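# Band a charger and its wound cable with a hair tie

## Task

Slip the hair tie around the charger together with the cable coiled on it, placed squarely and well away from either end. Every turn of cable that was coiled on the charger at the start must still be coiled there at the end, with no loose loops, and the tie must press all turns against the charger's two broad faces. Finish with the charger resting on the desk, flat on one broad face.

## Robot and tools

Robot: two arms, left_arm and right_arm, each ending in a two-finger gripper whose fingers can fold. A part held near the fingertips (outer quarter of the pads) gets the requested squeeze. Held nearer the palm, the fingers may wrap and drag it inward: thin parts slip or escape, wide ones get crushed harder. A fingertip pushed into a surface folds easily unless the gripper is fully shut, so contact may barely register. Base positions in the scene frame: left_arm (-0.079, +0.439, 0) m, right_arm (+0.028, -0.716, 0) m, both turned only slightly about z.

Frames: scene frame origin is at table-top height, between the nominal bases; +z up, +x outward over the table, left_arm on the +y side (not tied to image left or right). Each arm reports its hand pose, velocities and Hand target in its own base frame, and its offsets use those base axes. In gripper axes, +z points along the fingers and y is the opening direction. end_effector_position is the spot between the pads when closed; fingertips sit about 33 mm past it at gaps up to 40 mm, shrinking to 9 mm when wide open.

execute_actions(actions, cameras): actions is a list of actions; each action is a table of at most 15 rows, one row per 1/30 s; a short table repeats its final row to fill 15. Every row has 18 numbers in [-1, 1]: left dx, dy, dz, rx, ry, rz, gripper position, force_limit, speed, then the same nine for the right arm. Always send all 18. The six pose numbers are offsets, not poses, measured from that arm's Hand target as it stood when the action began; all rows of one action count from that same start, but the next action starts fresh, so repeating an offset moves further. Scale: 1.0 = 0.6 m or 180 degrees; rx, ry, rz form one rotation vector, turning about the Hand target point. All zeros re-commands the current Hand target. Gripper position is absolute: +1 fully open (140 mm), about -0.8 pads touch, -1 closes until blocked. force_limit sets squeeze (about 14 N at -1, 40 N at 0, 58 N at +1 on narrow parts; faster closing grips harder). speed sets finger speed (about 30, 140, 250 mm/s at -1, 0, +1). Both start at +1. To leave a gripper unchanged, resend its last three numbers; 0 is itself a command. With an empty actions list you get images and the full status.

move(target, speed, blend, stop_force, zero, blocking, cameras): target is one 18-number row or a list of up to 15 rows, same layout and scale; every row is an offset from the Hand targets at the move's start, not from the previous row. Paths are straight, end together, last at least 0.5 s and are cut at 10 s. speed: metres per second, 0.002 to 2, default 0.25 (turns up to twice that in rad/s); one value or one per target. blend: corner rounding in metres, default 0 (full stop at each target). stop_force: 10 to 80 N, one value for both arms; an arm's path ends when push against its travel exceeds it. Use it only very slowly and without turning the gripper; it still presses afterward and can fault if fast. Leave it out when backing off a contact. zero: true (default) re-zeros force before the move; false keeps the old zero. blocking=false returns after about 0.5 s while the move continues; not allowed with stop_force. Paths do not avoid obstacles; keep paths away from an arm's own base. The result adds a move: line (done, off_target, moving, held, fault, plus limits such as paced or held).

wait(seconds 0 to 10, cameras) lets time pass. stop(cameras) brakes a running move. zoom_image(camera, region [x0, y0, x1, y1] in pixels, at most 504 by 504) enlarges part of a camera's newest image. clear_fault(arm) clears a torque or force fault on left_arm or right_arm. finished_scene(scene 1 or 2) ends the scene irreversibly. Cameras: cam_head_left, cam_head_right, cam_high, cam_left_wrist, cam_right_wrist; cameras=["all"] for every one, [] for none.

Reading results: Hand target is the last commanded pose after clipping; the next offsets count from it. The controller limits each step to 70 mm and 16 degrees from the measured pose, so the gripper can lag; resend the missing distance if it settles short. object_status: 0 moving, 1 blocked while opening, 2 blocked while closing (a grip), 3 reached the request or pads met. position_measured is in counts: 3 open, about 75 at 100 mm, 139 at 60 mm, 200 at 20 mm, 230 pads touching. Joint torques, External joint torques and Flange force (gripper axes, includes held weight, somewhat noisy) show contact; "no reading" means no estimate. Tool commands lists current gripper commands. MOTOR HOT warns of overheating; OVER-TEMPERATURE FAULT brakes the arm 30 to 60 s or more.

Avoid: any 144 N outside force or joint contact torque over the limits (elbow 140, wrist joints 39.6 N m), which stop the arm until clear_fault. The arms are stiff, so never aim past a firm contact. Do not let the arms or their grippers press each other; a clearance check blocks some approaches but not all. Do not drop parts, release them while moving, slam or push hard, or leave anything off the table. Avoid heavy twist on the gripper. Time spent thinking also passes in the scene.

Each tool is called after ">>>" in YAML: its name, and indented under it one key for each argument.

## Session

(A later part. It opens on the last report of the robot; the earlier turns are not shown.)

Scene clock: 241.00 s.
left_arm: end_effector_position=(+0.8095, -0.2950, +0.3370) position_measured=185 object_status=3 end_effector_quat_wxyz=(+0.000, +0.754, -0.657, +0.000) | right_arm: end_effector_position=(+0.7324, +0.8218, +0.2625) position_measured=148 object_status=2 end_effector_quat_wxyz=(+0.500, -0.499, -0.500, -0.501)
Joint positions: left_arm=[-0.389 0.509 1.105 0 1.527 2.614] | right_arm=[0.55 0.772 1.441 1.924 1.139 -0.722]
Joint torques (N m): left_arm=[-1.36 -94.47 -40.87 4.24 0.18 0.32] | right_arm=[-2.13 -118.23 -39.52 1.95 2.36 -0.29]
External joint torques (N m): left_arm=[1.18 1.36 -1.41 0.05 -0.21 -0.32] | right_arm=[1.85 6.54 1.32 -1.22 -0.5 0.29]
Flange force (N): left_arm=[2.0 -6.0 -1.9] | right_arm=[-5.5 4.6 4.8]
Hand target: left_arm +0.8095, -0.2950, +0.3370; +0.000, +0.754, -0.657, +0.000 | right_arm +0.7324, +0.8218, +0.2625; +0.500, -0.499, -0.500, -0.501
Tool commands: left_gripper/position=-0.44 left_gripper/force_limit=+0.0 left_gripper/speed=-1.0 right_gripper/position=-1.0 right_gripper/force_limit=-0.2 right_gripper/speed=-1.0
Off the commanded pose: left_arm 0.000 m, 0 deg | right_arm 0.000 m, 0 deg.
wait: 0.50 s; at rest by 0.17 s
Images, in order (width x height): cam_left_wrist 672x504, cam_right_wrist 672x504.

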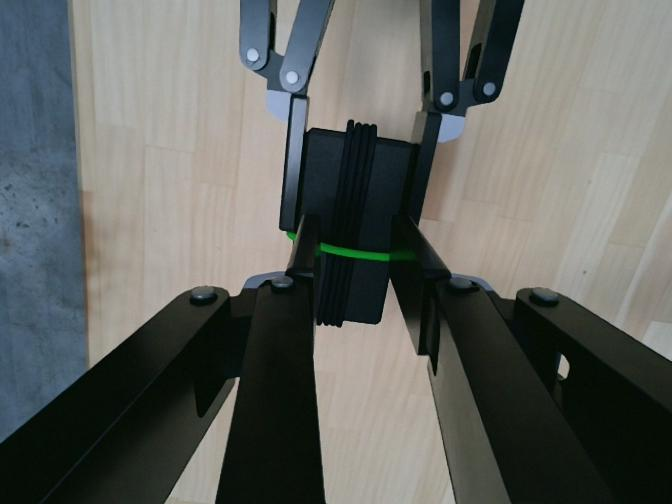

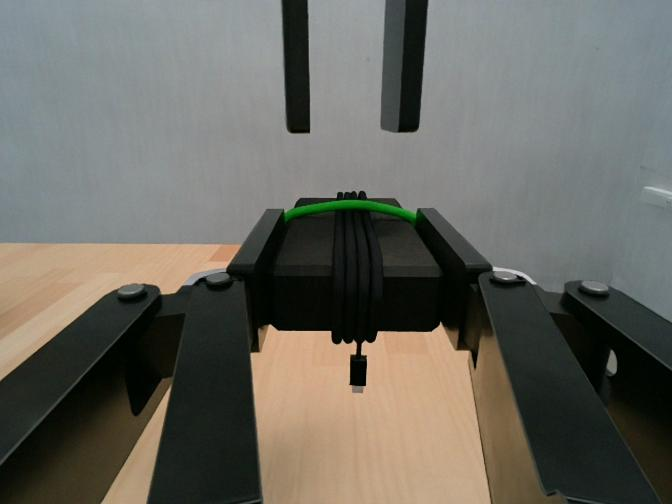

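>>> move:
  target:
    - [0,0,-0.05,0,0,0,-0.44,0,-1,0,0,0,0,0,0,-1,-0.2,-1]
    - [0,0.029,-0.05,0,0,0,-0.44,0,-1,0,0,0,0,0,0,-1,-0.2,-1]
  speed: 0.03
  cameras: ["cam_left_wrist","cam_right_wrist"]

>>> zoom_image:
  camera: "cam_left_wrist"
  region: [190, 60, 490, 310]

>>> move:
  target:
    - [0,0,0.12,0,0,0,-0.44,0,-1,0,0,0,0,0,0,-1,-0.2,-1]
    - [0,0.06,0.17,0,0,-0.044,0.15,0,-1,0,0,0,0,0,0,-1,-0.2,-1]
  speed: 0.1
  cameras: ["cam_left_wrist","cam_high"]

>>> zoom_image:
  camera: "cam_left_wrist"
  region: [190, 0, 490, 250]

>>> zoom_image:
  camera: "cam_high"
  region: [370, 180, 470, 255]

Scene clock: 251.27 s.
left_arm: end_effector_position=(+0.8095, -0.2776, +0.3070) position_measured=185 object_status=3 end_effector_quat_wxyz=(+0.000, +0.754, -0.657, +0.000) | right_arm: end_effector_position=(+0.7324, +0.8218, +0.2625) position_measured=148 object_status=2 end_effector_quat_wxyz=(+0.500, -0.499, -0.500, -0.501)
Joint positions: left_arm=[-0.371 0.503 1.169 0 1.47 2.633] | right_arm=[0.55 0.772 1.441 1.924 1.139 -0.722]
Joint torques (N m): left_arm=[-0.88 -93.58 -40.78 4.22 0.23 0.31] | right_arm=[-2.09 -118.45 -39.37 1.92 2.41 -0.32]
External joint torques (N m): left_arm=[0.85 1.38 -1.28 0.06 -0.26 -0.31] | right_arm=[2.03 8.1 1.73 -1.22 -0.57 0.32]
Flange force (N): left_arm=[2.0 -5.3 -1.3] | right_arm=[-7.1 5.3 5.6]
Hand target: left_arm +0.8095, -0.2776, +0.3070; +0.000, +0.754, -0.657, +0.000 | right_arm +0.7324, +0.8218, +0.2625; +0.500, -0.499, -0.500, -0.501
Off the commanded pose: left_arm 0.000 m, 0 deg | right_arm 0.000 m, 0 deg.
move: done
Images, in order (width x height): cam_left_wrist 672x504, cam_right_wrist 672x504.

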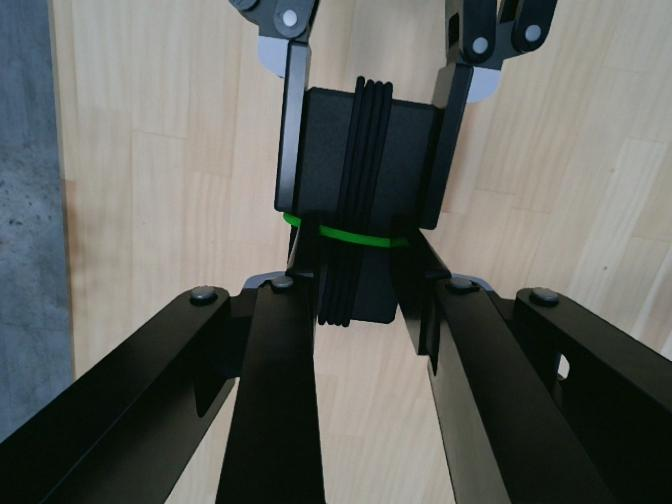

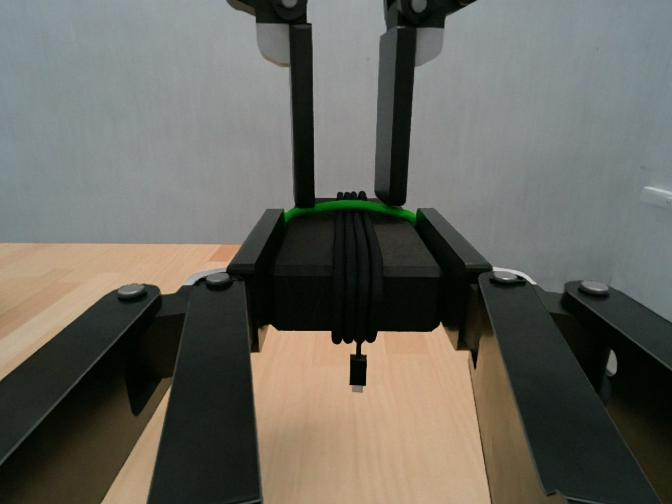

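Scaled by 1.680.

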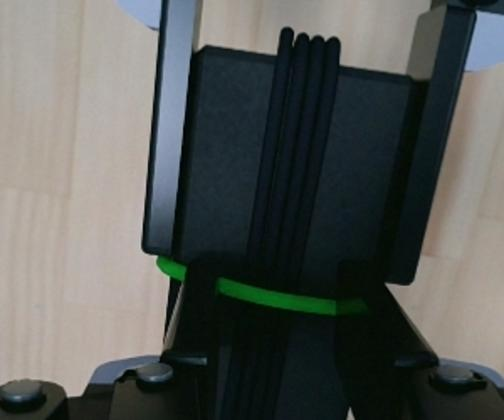

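Scene clock: 254.93 s.
left_arm: end_effector_position=(+0.8095, -0.2416, +0.4090) position_measured=110 object_status=0 end_effector_quat_wxyz=(+0.000, +0.707, -0.707, +0.000) | right_arm: end_effector_position=(+0.7324, +0.8218, +0.2625) position_measured=148 object_status=2 end_effector_quat_wxyz=(+0.500, -0.499, -0.500, -0.501)
Joint positions: left_arm=[-0.331 0.48 1.021 0 1.64 2.811] | right_arm=[0.55 0.772 1.441 1.924 1.139 -0.722]
Joint torques (N m): left_arm=[-1.39 -91.63 -40.81 4.23 0.2 0.33] | right_arm=[-2.18 -118.46 -39.38 1.96 2.39 -0.3]
External joint torques (N m): left_arm=[1.65 1.11 -1.44 0.08 -0.22 -0.33] | right_arm=[2.05 7.99 1.56 -1.25 -0.55 0.3]
Flange force (N): left_arm=[0.2 -6.3 -2.6] | right_arm=[-6.9 5.6 5.7]
Hand target: left_arm +0.8095, -0.2416, +0.4090; +0.000, +0.707, -0.707, +0.000 | right_arm +0.7324, +0.8218, +0.2625; +0.500, -0.499, -0.500, -0.501
Off the commanded pose: left_arm 0.000 m, 0 deg | right_arm 0.000 m, 0 deg.
move: done
Images, in order (width x height): cam_high 672x504, cam_left_wrist 672x504.

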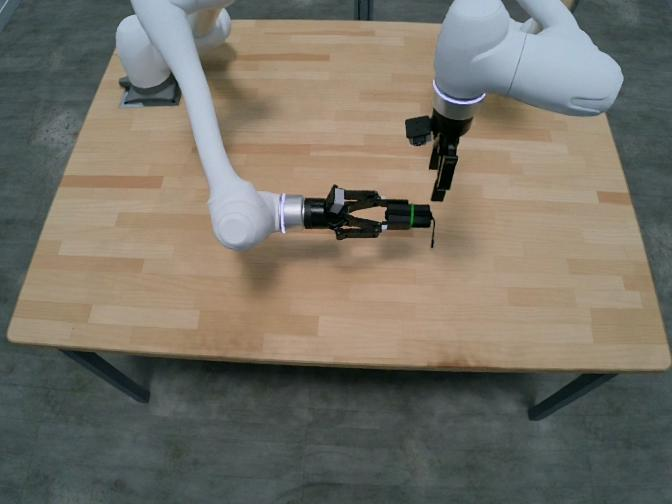

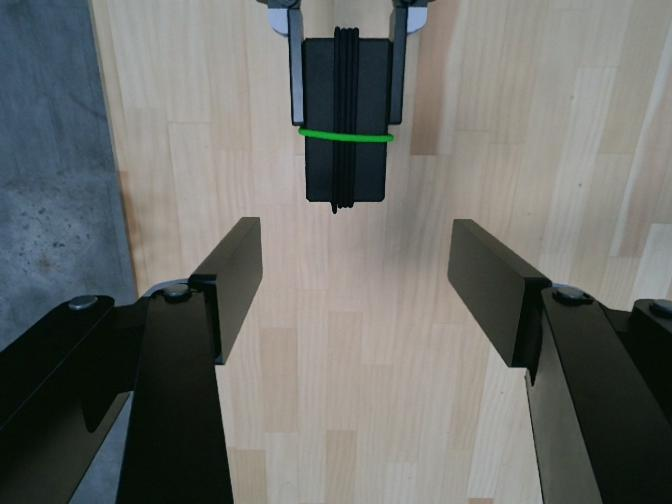

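Scaled by 1.680.

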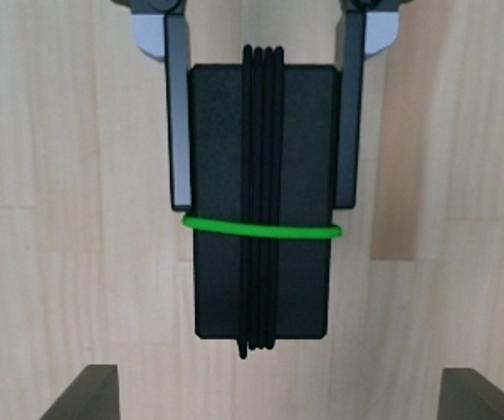

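Scaled by 5.040.

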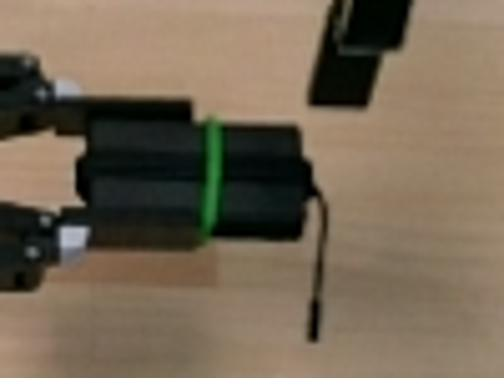

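>>> move:
  target:
    - [0.0025,-0.0315,-0.1,0,0,0,0.15,0,-1,0,0,0,0,0,0,-1,-0.2,-1]
    - [0.0025,-0.0315,-0.2133,0,0,0,0.15,0,-1,0,0,0,0,0,0,-1,-0.2,-1]
  speed: 0.08
  cameras: ["cam_left_wrist","cam_right_wrist"]

>>> zoom_image:
  camera: "cam_right_wrist"
  region: [220, 130, 490, 330]

Scene clock: 262.33 s.
left_arm: end_effector_position=(+0.8110, -0.2605, +0.2810) position_measured=110 object_status=3 end_effector_quat_wxyz=(+0.000, +0.707, -0.707, +0.000) | right_arm: end_effector_position=(+0.7324, +0.8218, +0.2625) position_measured=148 object_status=2 end_effector_quat_wxyz=(+0.500, -0.499, -0.500, -0.501)
Joint positions: left_arm=[-0.351 0.502 1.217 0 1.422 2.791] | right_arm=[0.55 0.772 1.441 1.924 1.139 -0.722]
Joint torques (N m): left_arm=[-1.79 -93.35 -40.47 4.16 0.21 0.33] | right_arm=[-1.96 -118.62 -39.31 1.94 2.4 -0.3]
External joint torques (N m): left_arm=[2.19 1.32 -1.34 0.11 -0.24 -0.33] | right_arm=[1.93 8.13 1.58 -1.24 -0.57 0.3]
Flange force (N): left_arm=[-0.4 -6.0 -1.2] | right_arm=[-7.1 5.7 5.7]
Hand target: left_arm +0.8110, -0.2605, +0.2811; +0.000, +0.707, -0.707, +0.000 | right_arm +0.7324, +0.8218, +0.2625; +0.500, -0.499, -0.500, -0.501
Off the commanded pose: left_arm 0.000 m, 0 deg | right_arm 0.000 m, 0 deg.
move: done
Images, in order (width x height): cam_left_wrist 672x504, cam_right_wrist 672x504.

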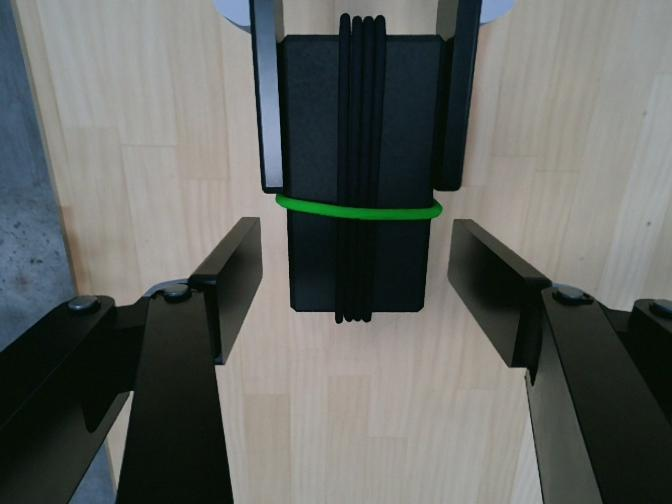

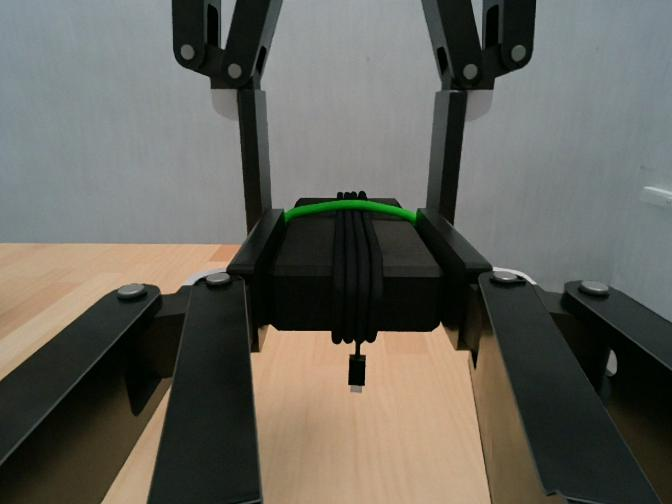

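Scaled by 1.867.

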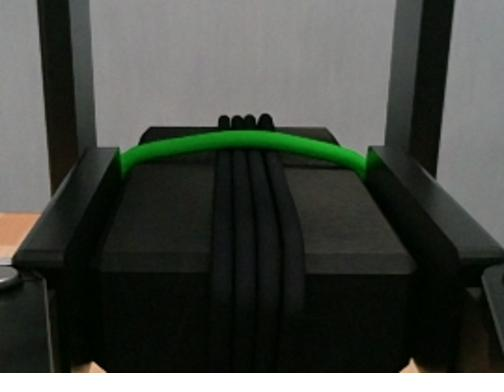

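>>> move:
  target: [0,0,0,0,0,0,-1,0.3,-1,0,0,0,0,0,0,-1,-0.2,-1]

>>> wait:
  seconds: 1.5

>>> move:
  target: [0,0,0,0,0,0,-1,0.3,-1,0,0,0,0,0,0,0.05,-0.2,-1]

>>> move:
  target: [0,0,0,0,0,0,-1,0.3,-1,0,-0.45,0,0,0,0,0.05,-0.2,-1]
  speed: 0.12
  cameras: ["all"]

>>> zoom_image:
  camera: "cam_left_wrist"
  region: [220, 0, 500, 360]

>>> zoom_image:
  camera: "cam_high"
  region: [370, 180, 470, 255]

>>> zoom_image:
  camera: "cam_head_left"
  region: [280, 180, 370, 245]

Scene clock: 269.17 s.
left_arm: end_effector_position=(+0.8110, -0.2605, +0.2811) position_measured=150 object_status=0 end_effector_quat_wxyz=(+0.000, +0.707, -0.707, +0.000) | right_arm: end_effector_position=(+0.7324, +0.8218, +0.2625) position_measured=148 object_status=2 end_effector_quat_wxyz=(+0.500, -0.499, -0.500, -0.501)
Joint positions: left_arm=[-0.351 0.502 1.217 0 1.422 2.791] | right_arm=[0.55 0.772 1.441 1.924 1.139 -0.722]
Joint torques (N m): left_arm=[-1.04 -89.59 -40.24 4.44 -1.34 0.49] | right_arm=[3.19 -123.38 -40.79 1.73 4.83 -0.3]
External joint torques (N m): left_arm=[1.23 -2.77 -1.71 -0.17 1.32 -0.49] | right_arm=[-3.29 12.71 3.01 -1.02 -2.98 0.3]
Flange force (N): left_arm=[-0.5 -1.2 -5.3] | right_arm=[-11.1 10.3 4.3]
Hand target: left_arm +0.8110, -0.2605, +0.2811; +0.000, +0.707, -0.707, +0.000 | right_arm +0.7324, +0.8218, +0.2625; +0.500, -0.499, -0.500, -0.501
Off the commanded pose: left_arm 0.000 m, 0 deg | right_arm 0.000 m, 0 deg.
move: done

Scene clock: 270.67 s.
left_arm: end_effector_position=(+0.8110, -0.2605, +0.2811) position_measured=150 object_status=2 end_effector_quat_wxyz=(+0.000, +0.707, -0.707, +0.000) | right_arm: end_effector_position=(+0.7324, +0.8218, +0.2625) position_measured=148 object_status=2 end_effector_quat_wxyz=(+0.500, -0.499, -0.500, -0.501)
Joint positions: left_arm=[-0.351 0.502 1.217 0 1.422 2.791] | right_arm=[0.55 0.772 1.441 1.924 1.139 -0.722]
Joint torques (N m): left_arm=[-1.01 -89.73 -40.51 4.47 -1.44 0.55] | right_arm=[3.56 -123.24 -40.7 1.65 4.86 -0.31]
External joint torques (N m): left_arm=[1.24 -2.28 -1.31 -0.22 1.42 -0.55] | right_arm=[-3.28 12.69 2.94 -0.97 -3.02 0.31]
Flange force (N): left_arm=[-0.5 -1.1 -4.8] | right_arm=[-11.0 10.4 4.5]
Hand target: left_arm +0.8110, -0.2605, +0.2811; +0.000, +0.707, -0.707, +0.000 | right_arm +0.7324, +0.8218, +0.2625; +0.500, -0.499, -0.500, -0.501
Tool commands: left_gripper/position=-1.0 left_gripper/force_limit=+0.3 left_gripper/speed=-1.0 right_gripper/position=-1.0 right_gripper/force_limit=-0.2 right_gripper/speed=-1.0
Off the commanded pose: left_arm 0.000 m, 0 deg | right_arm 0.000 m, 0 deg.
wait: 1.50 s; at rest by 0.17 s

Scene clock: 271.50 s.
left_arm: end_effector_position=(+0.8110, -0.2605, +0.2811) position_measured=150 object_status=2 end_effector_quat_wxyz=(+0.000, +0.707, -0.707, +0.000) | right_arm: end_effector_position=(+0.7324, +0.8218, +0.2625) position_measured=123 object_status=0 end_effector_quat_wxyz=(+0.500, -0.499, -0.500, -0.501)
Joint positions: left_arm=[-0.351 0.502 1.217 0 1.422 2.791] | right_arm=[0.55 0.772 1.441 1.924 1.139 -0.722]
Joint torques (N m): left_arm=[-1.53 -95.94 -42.29 4.08 0.15 0.3] | right_arm=[-1.94 -114.88 -37.39 1.09 1.6 -0.31]
External joint torques (N m): left_arm=[1.87 4.28 0.57 0.17 -0.18 -0.3] | right_arm=[1.75 4.27 -0.39 -0.39 0.23 0.31]
Flange force (N): left_arm=[0.0 -6.0 2.2] | right_arm=[-3.5 5.2 5.1]
Hand target: left_arm +0.8110, -0.2605, +0.2811; +0.000, +0.707, -0.707, +0.000 | right_arm +0.7324, +0.8218, +0.2625; +0.500, -0.499, -0.500, -0.501
Off the commanded pose: left_arm 0.000 m, 0 deg | right_arm 0.000 m, 0 deg.
move: done

Scene clock: 274.07 s.
left_arm: end_effector_position=(+0.8110, -0.2605, +0.2811) position_measured=150 object_status=2 end_effector_quat_wxyz=(+0.000, +0.707, -0.707, +0.000) | right_arm: end_effector_position=(+0.7324, +0.5518, +0.2625) position_measured=123 object_status=3 end_effector_quat_wxyz=(+0.500, -0.499, -0.500, -0.501)
Joint positions: left_arm=[-0.351 0.502 1.217 0 1.422 2.791] | right_arm=[0.246 0.629 1.718 1.746 1.397 -0.793]
Joint torques (N m): left_arm=[-1.27 -96.35 -42.45 4.13 0.21 0.33] | right_arm=[-2.23 -98.85 -33.51 1.78 1.68 -0.28]
External joint torques (N m): left_arm=[1.16 4.25 0.59 0.11 -0.24 -0.33] | right_arm=[2.03 3.05 -0.67 -0.36 0.31 0.28]
Flange force (N): left_arm=[0.8 -5.6 2.3] | right_arm=[-2.9 4.6 3.5]
Hand target: left_arm +0.8110, -0.2605, +0.2811; +0.000, +0.707, -0.707, +0.000 | right_arm +0.7324, +0.5518, +0.2625; +0.500, -0.499, -0.500, -0.501
Off the commanded pose: left_arm 0.000 m, 0 deg | right_arm 0.000 m, 0 deg.
move: done

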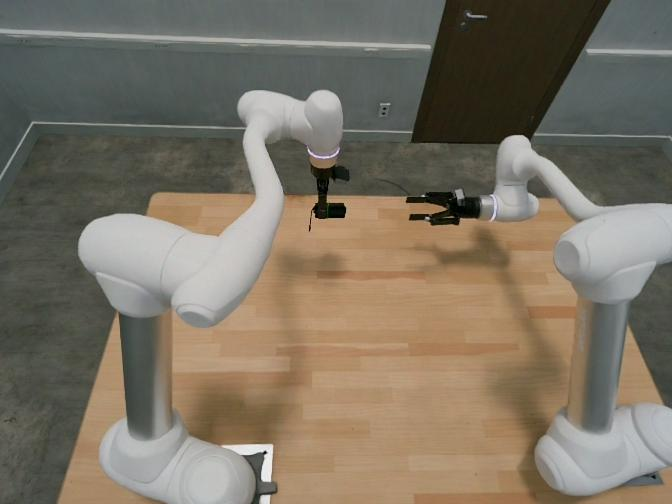

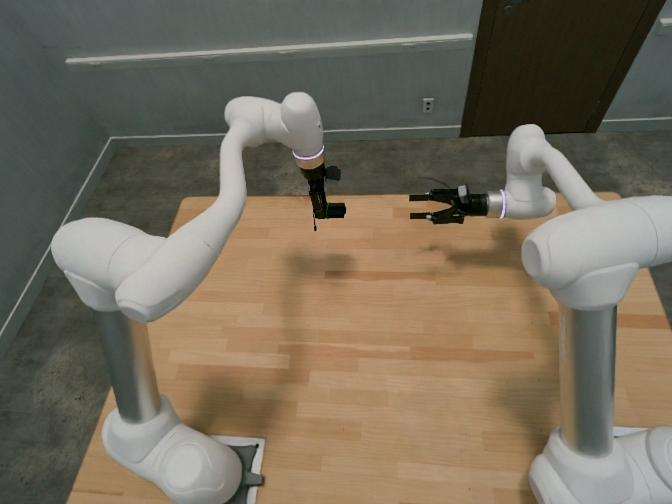

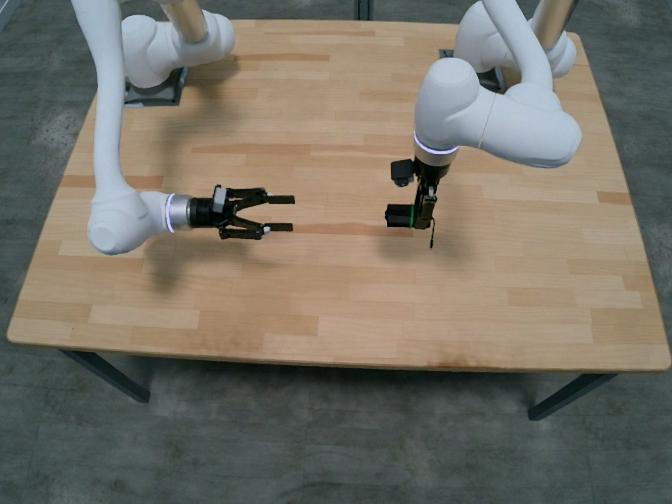

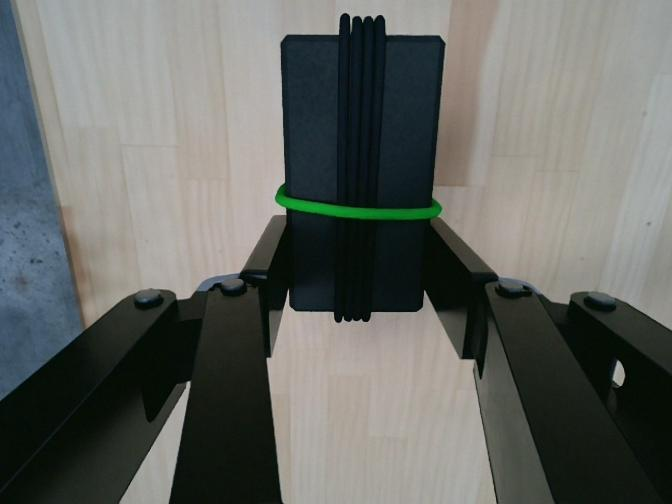

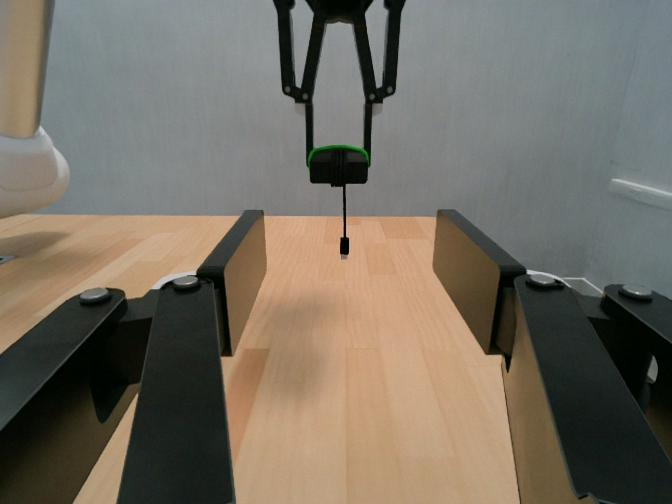

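Scaled by 1.400.

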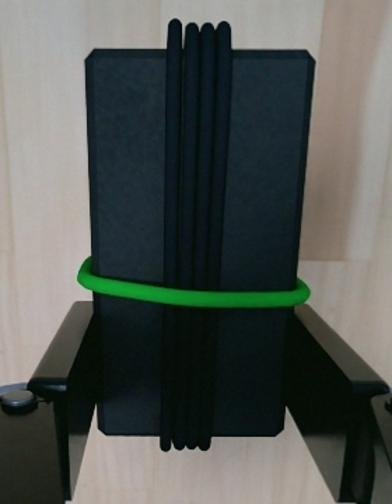

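Scaled by 5.040.

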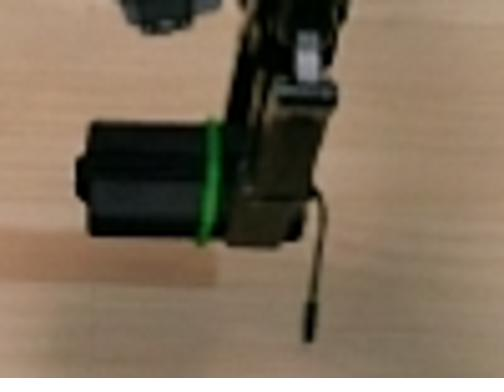

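Scaled by 5.600.

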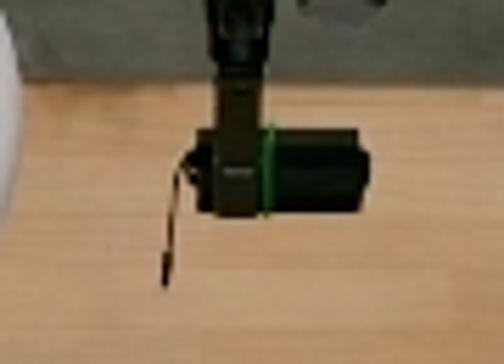

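>>> move:
  target:
    - [0,0,-0.25,0,0,0,-1,0.3,-1,0,-0.2,0,0,0,0,0.05,-0.2,-1]
    - [0,-0.2,-0.375,0,0,0,-1,0.3,-1,0,-0.2,0,0,0,0,0.05,-0.2,-1]
  speed: 0.1
  blend: [0.02,0]
  cameras: ["cam_left_wrist","cam_high"]

>>> zoom_image:
  camera: "cam_left_wrist"
  region: [220, 100, 500, 480]

>>> zoom_image:
  camera: "cam_high"
  region: [320, 200, 440, 300]

Scene clock: 287.00 s.
left_arm: end_effector_position=(+0.8110, -0.3804, +0.0561) position_measured=150 object_status=2 end_effector_quat_wxyz=(+0.000, +0.707, -0.707, +0.000) | right_arm: end_effector_position=(+0.7324, +0.4318, +0.2625) position_measured=123 object_status=3 end_effector_quat_wxyz=(+0.500, -0.499, -0.500, -0.501)
Joint positions: left_arm=[-0.477 0.685 1.338 0 1.118 2.665] | right_arm=[0.088 0.6 1.774 1.635 1.51 -0.806]
Joint torques (N m): left_arm=[-1.47 -108.27 -38.42 3.72 0.19 0.27] | right_arm=[-2.02 -94.91 -32.29 2.18 1.75 -0.29]
External joint torques (N m): left_arm=[1.31 4.26 0.36 0.14 -0.22 -0.27] | right_arm=[2.25 3.06 -0.42 -0.46 0.26 0.28]
Flange force (N): left_arm=[1.2 -5.2 3.6] | right_arm=[-3.1 4.5 3.0]
Hand target: left_arm +0.8110, -0.3805, +0.0561; +0.000, +0.707, -0.707, +0.000 | right_arm +0.7324, +0.4318, +0.2625; +0.500, -0.499, -0.500, -0.501
Off the commanded pose: left_arm 0.000 m, 0 deg | right_arm 0.000 m, 0 deg.
move: done
Images, in order (width x height): cam_high 672x504, cam_left_wrist 672x504.

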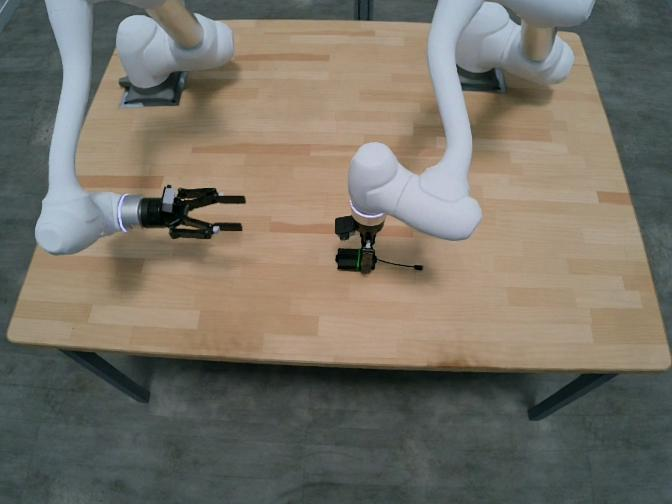

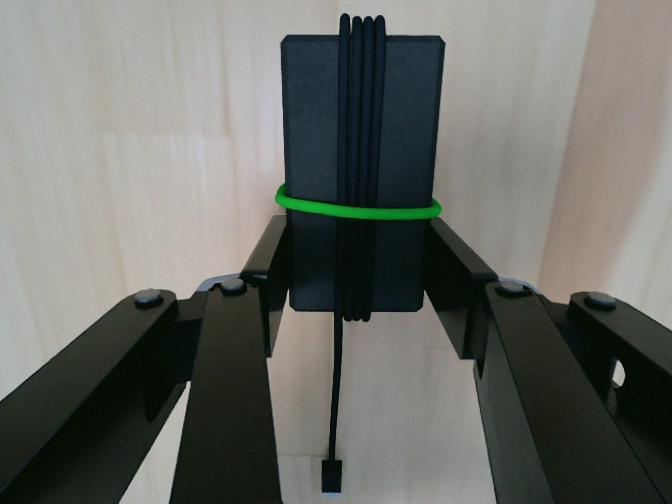

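Scaled by 1.326.

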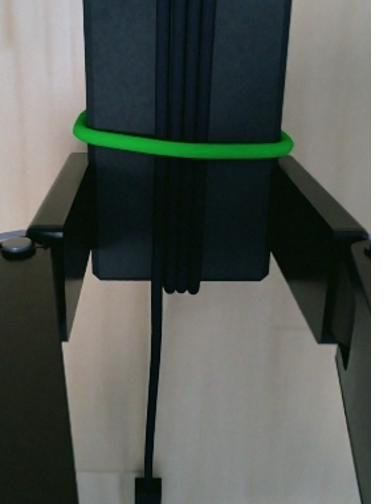

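Scaled by 4.200.

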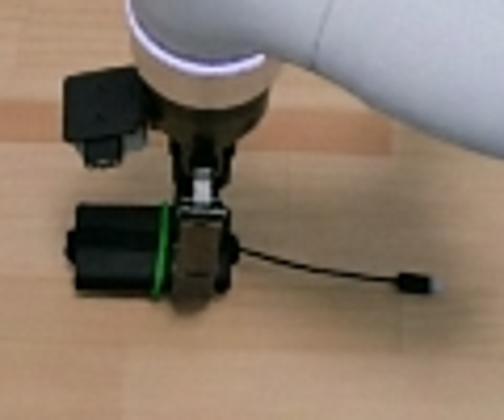

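Perfect trailing tail. Set down.

>>> move:
  target: [0,0,-0.04,0,0,0,-1,0.3,-1,0,0,0,0,0,0,0.05,-0.2,-1]
  speed: 0.008
  stop_force: 10

>>> move:
  target: [0,0,-0.006,0,0,0,-1,0.3,-1,0,0,0,0,0,0,0.05,-0.2,-1]
  speed: 0.004
  stop_force: 18
  cameras: ["cam_left_wrist"]

Scene clock: 293.90 s.
left_arm: end_effector_position=(+0.8111, -0.3805, +0.0449) position_measured=150 object_status=2 end_effector_quat_wxyz=(+0.000, +0.707, -0.707, +0.000) | right_arm: end_effector_position=(+0.7324, +0.4318, +0.2625) position_measured=123 object_status=3 end_effector_quat_wxyz=(+0.500, -0.499, -0.500, -0.501)
Joint positions: left_arm=[-0.477 0.693 1.346 0 1.102 2.665] | right_arm=[0.088 0.6 1.774 1.635 1.51 -0.806]
Joint torques (N m): left_arm=[-1.51 -96.84 -31.66 3.89 0.19 0.3] | right_arm=[-2.25 -94.87 -32.32 2.16 1.75 -0.32]
External joint torques (N m): left_arm=[1.18 -7.48 -6.09 -0.07 -0.22 -0.3] | right_arm=[2.41 2.88 -0.5 -0.44 0.26 0.32]
Flange force (N): left_arm=[1.2 -4.8 -9.3] | right_arm=[-2.8 4.4 3.2]
Hand target: left_arm +0.8111, -0.3805, +0.0449; +0.000, +0.707, -0.707, +0.000 (not the last commanded pose) | right_arm +0.7324, +0.4318, +0.2625; +0.500, -0.499, -0.500, -0.501
Off the commanded pose: left_arm 0.013 m, 0 deg | right_arm 0.000 m, 0 deg.
move: contact (left_arm)

Scene clock: 295.13 s.
left_arm: end_effector_position=(+0.8111, -0.3805, +0.0424) position_measured=150 object_status=2 end_effector_quat_wxyz=(+0.000, +0.707, -0.707, +0.000) | right_arm: end_effector_position=(+0.7324, +0.4318, +0.2625) position_measured=123 object_status=3 end_effector_quat_wxyz=(+0.500, -0.499, -0.500, -0.501)
Joint positions: left_arm=[-0.477 0.695 1.347 0 1.099 2.665] | right_arm=[0.088 0.6 1.774 1.635 1.51 -0.806]
Joint torques (N m): left_arm=[-4.95 -76.97 -22.29 2.7 -0.78 0.32] | right_arm=[-2.22 -95.01 -32.43 2.15 1.73 -0.3]
External joint torques (N m): left_arm=[5.18 -27.52 -15.4 1.14 0.75 -0.32] | right_arm=[2.2 2.92 -0.58 -0.4 0.28 0.3]
Flange force (N): left_arm=[-4.3 -3.5 -31.9] | right_arm=[-2.8 4.7 3.0]
Hand target: left_arm +0.8111, -0.3805, +0.0424; +0.000, +0.707, -0.707, +0.000 (not the last commanded pose) | right_arm +0.7324, +0.4318, +0.2625; +0.500, -0.499, -0.500, -0.501
Off the commanded pose: left_arm 0.001 m, 0 deg | right_arm 0.000 m, 0 deg.
move: contact (left_arm)
Images, in order (width x height): cam_left_wrist 672x504.

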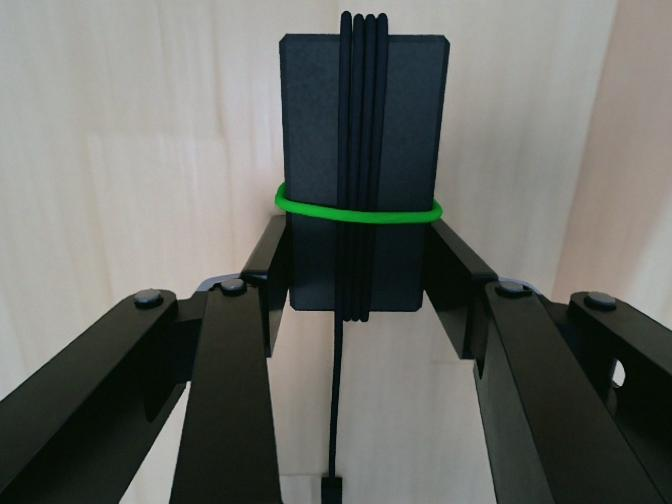

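>>> move:
  target: [0,0,0.001,0,0,0,0.05,0.3,-1,0,0,0,0,0,0,0.05,-0.2,-1]

>>> move:
  target: [0,0,0.35,0,0,0,0.05,0.3,-1,0,0,0,0,0,0,0.05,-0.2,-1]
  speed: 0.1
  cameras: ["all"]

>>> zoom_image:
  camera: "cam_left_wrist"
  region: [220, 20, 500, 330]

>>> zoom_image:
  camera: "cam_high"
  region: [320, 220, 440, 310]

>>> zoom_image:
  camera: "cam_head_left"
  region: [280, 190, 400, 270]

Scene clock: 300.00 s.
left_arm: end_effector_position=(+0.8111, -0.3805, +0.0430) position_measured=123 object_status=0 end_effector_quat_wxyz=(+0.000, +0.707, -0.707, +0.000) | right_arm: end_effector_position=(+0.7324, +0.4318, +0.2625) position_measured=123 object_status=3 end_effector_quat_wxyz=(+0.500, -0.499, -0.500, -0.501)
Joint positions: left_arm=[-0.477 0.694 1.347 0 1.1 2.665] | right_arm=[0.088 0.6 1.774 1.635 1.51 -0.806]
Joint torques (N m): left_arm=[-1.34 -105.84 -36.45 3.77 0.21 0.26] | right_arm=[-2.15 -94.75 -32.42 2.19 1.74 -0.28]
External joint torques (N m): left_arm=[1.43 1.3 -1.29 0.07 -0.24 -0.26] | right_arm=[2.38 2.9 -0.55 -0.46 0.27 0.27]
Flange force (N): left_arm=[1.0 -5.2 0.5] | right_arm=[-2.8 4.5 3.1]
Hand target: left_arm +0.8111, -0.3805, +0.0430; +0.000, +0.707, -0.707, +0.000 | right_arm +0.7324, +0.4318, +0.2625; +0.500, -0.499, -0.500, -0.501
Off the commanded pose: left_arm 0.000 m, 0 deg | right_arm 0.000 m, 0 deg.
move: done

Scene clock: 302.43 s.
left_arm: end_effector_position=(+0.8111, -0.3805, +0.2532) position_measured=123 object_status=3 end_effector_quat_wxyz=(+0.000, +0.707, -0.707, +0.000) | right_arm: end_effector_position=(+0.7324, +0.4318, +0.2625) position_measured=123 object_status=3 end_effector_quat_wxyz=(+0.500, -0.499, -0.500, -0.501)
Joint positions: left_arm=[-0.477 0.585 1.136 0 1.419 2.665] | right_arm=[0.088 0.6 1.774 1.635 1.51 -0.806]
Joint torques (N m): left_arm=[-1.54 -100.59 -40.14 4.19 0.21 0.32] | right_arm=[-2.15 -95.16 -32.37 2.15 1.76 -0.29]
External joint torques (N m): left_arm=[1.61 1.43 -1.6 0.05 -0.24 -0.32] | right_arm=[2.1 3.87 -0.22 -0.43 0.24 0.29]
Flange force (N): left_arm=[1.6 -6.8 -1.4] | right_arm=[-4.1 5.0 2.9]
Hand target: left_arm +0.8111, -0.3805, +0.2530; +0.000, +0.707, -0.707, +0.000 | right_arm +0.7324, +0.4318, +0.2625; +0.500, -0.499, -0.500, -0.501
Off the commanded pose: left_arm 0.000 m, 0 deg | right_arm 0.000 m, 0 deg.
move: done

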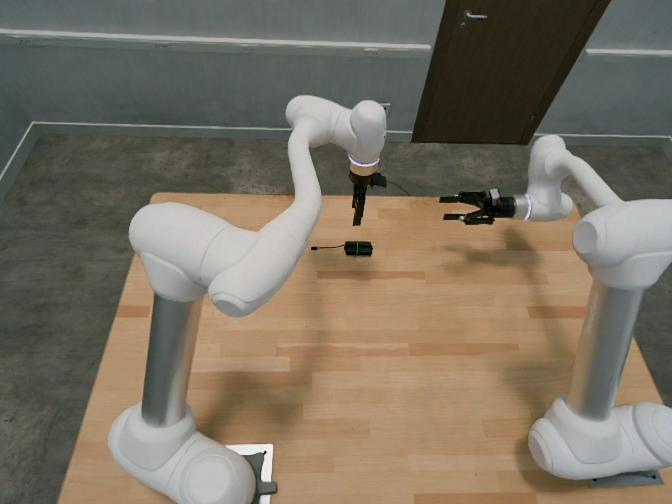

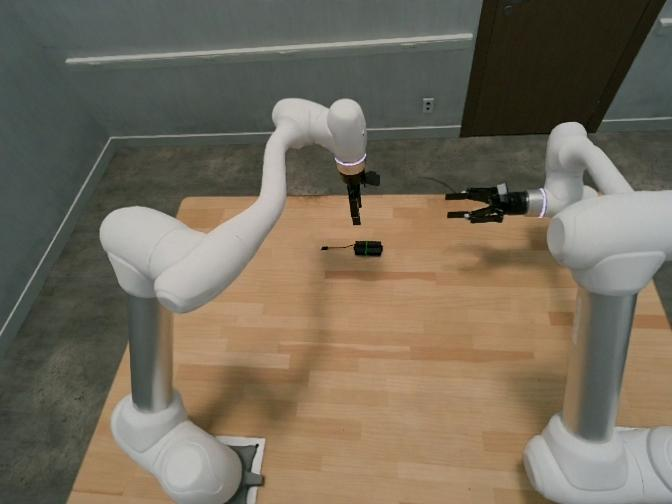

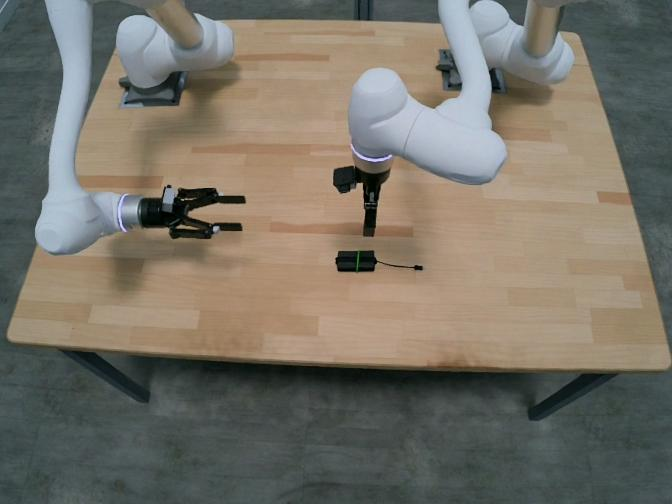

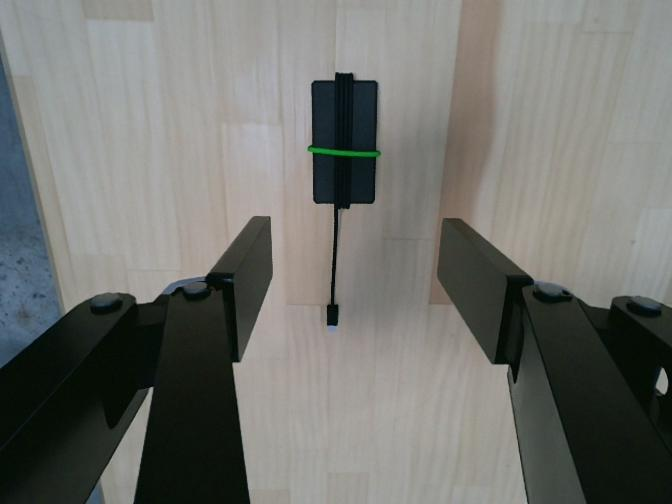

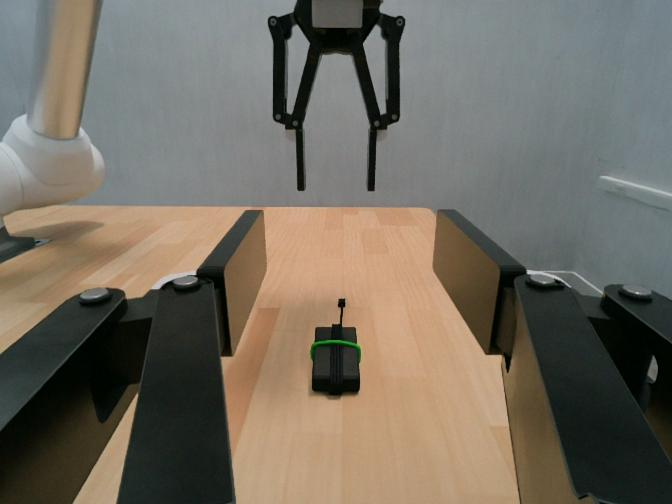

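Scaled by 1.626.

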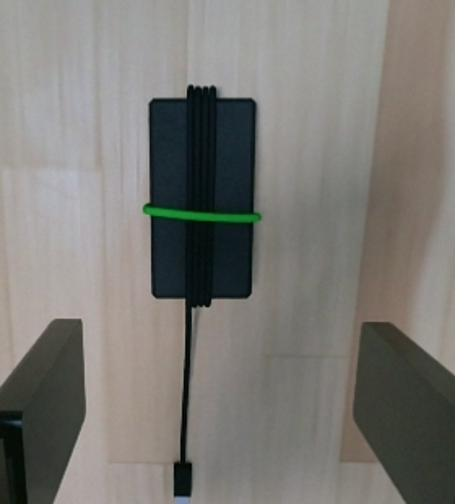

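Scaled by 4.200.

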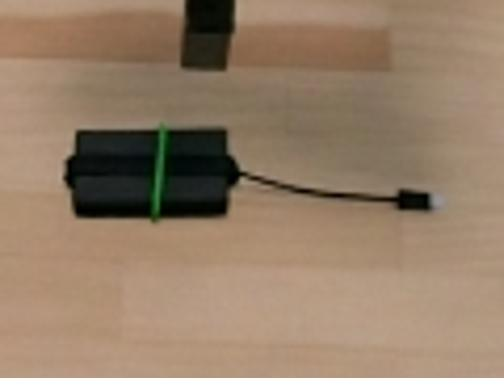

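Scaled by 4.200.

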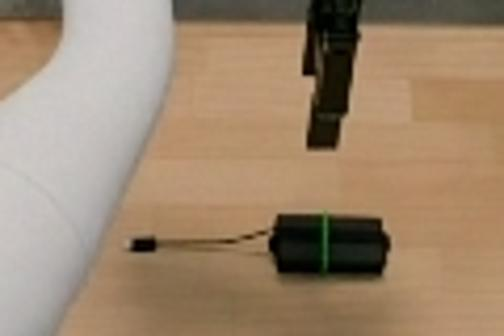

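>>> finished_scene:
  scene: 2

The scene is finished: the task was done.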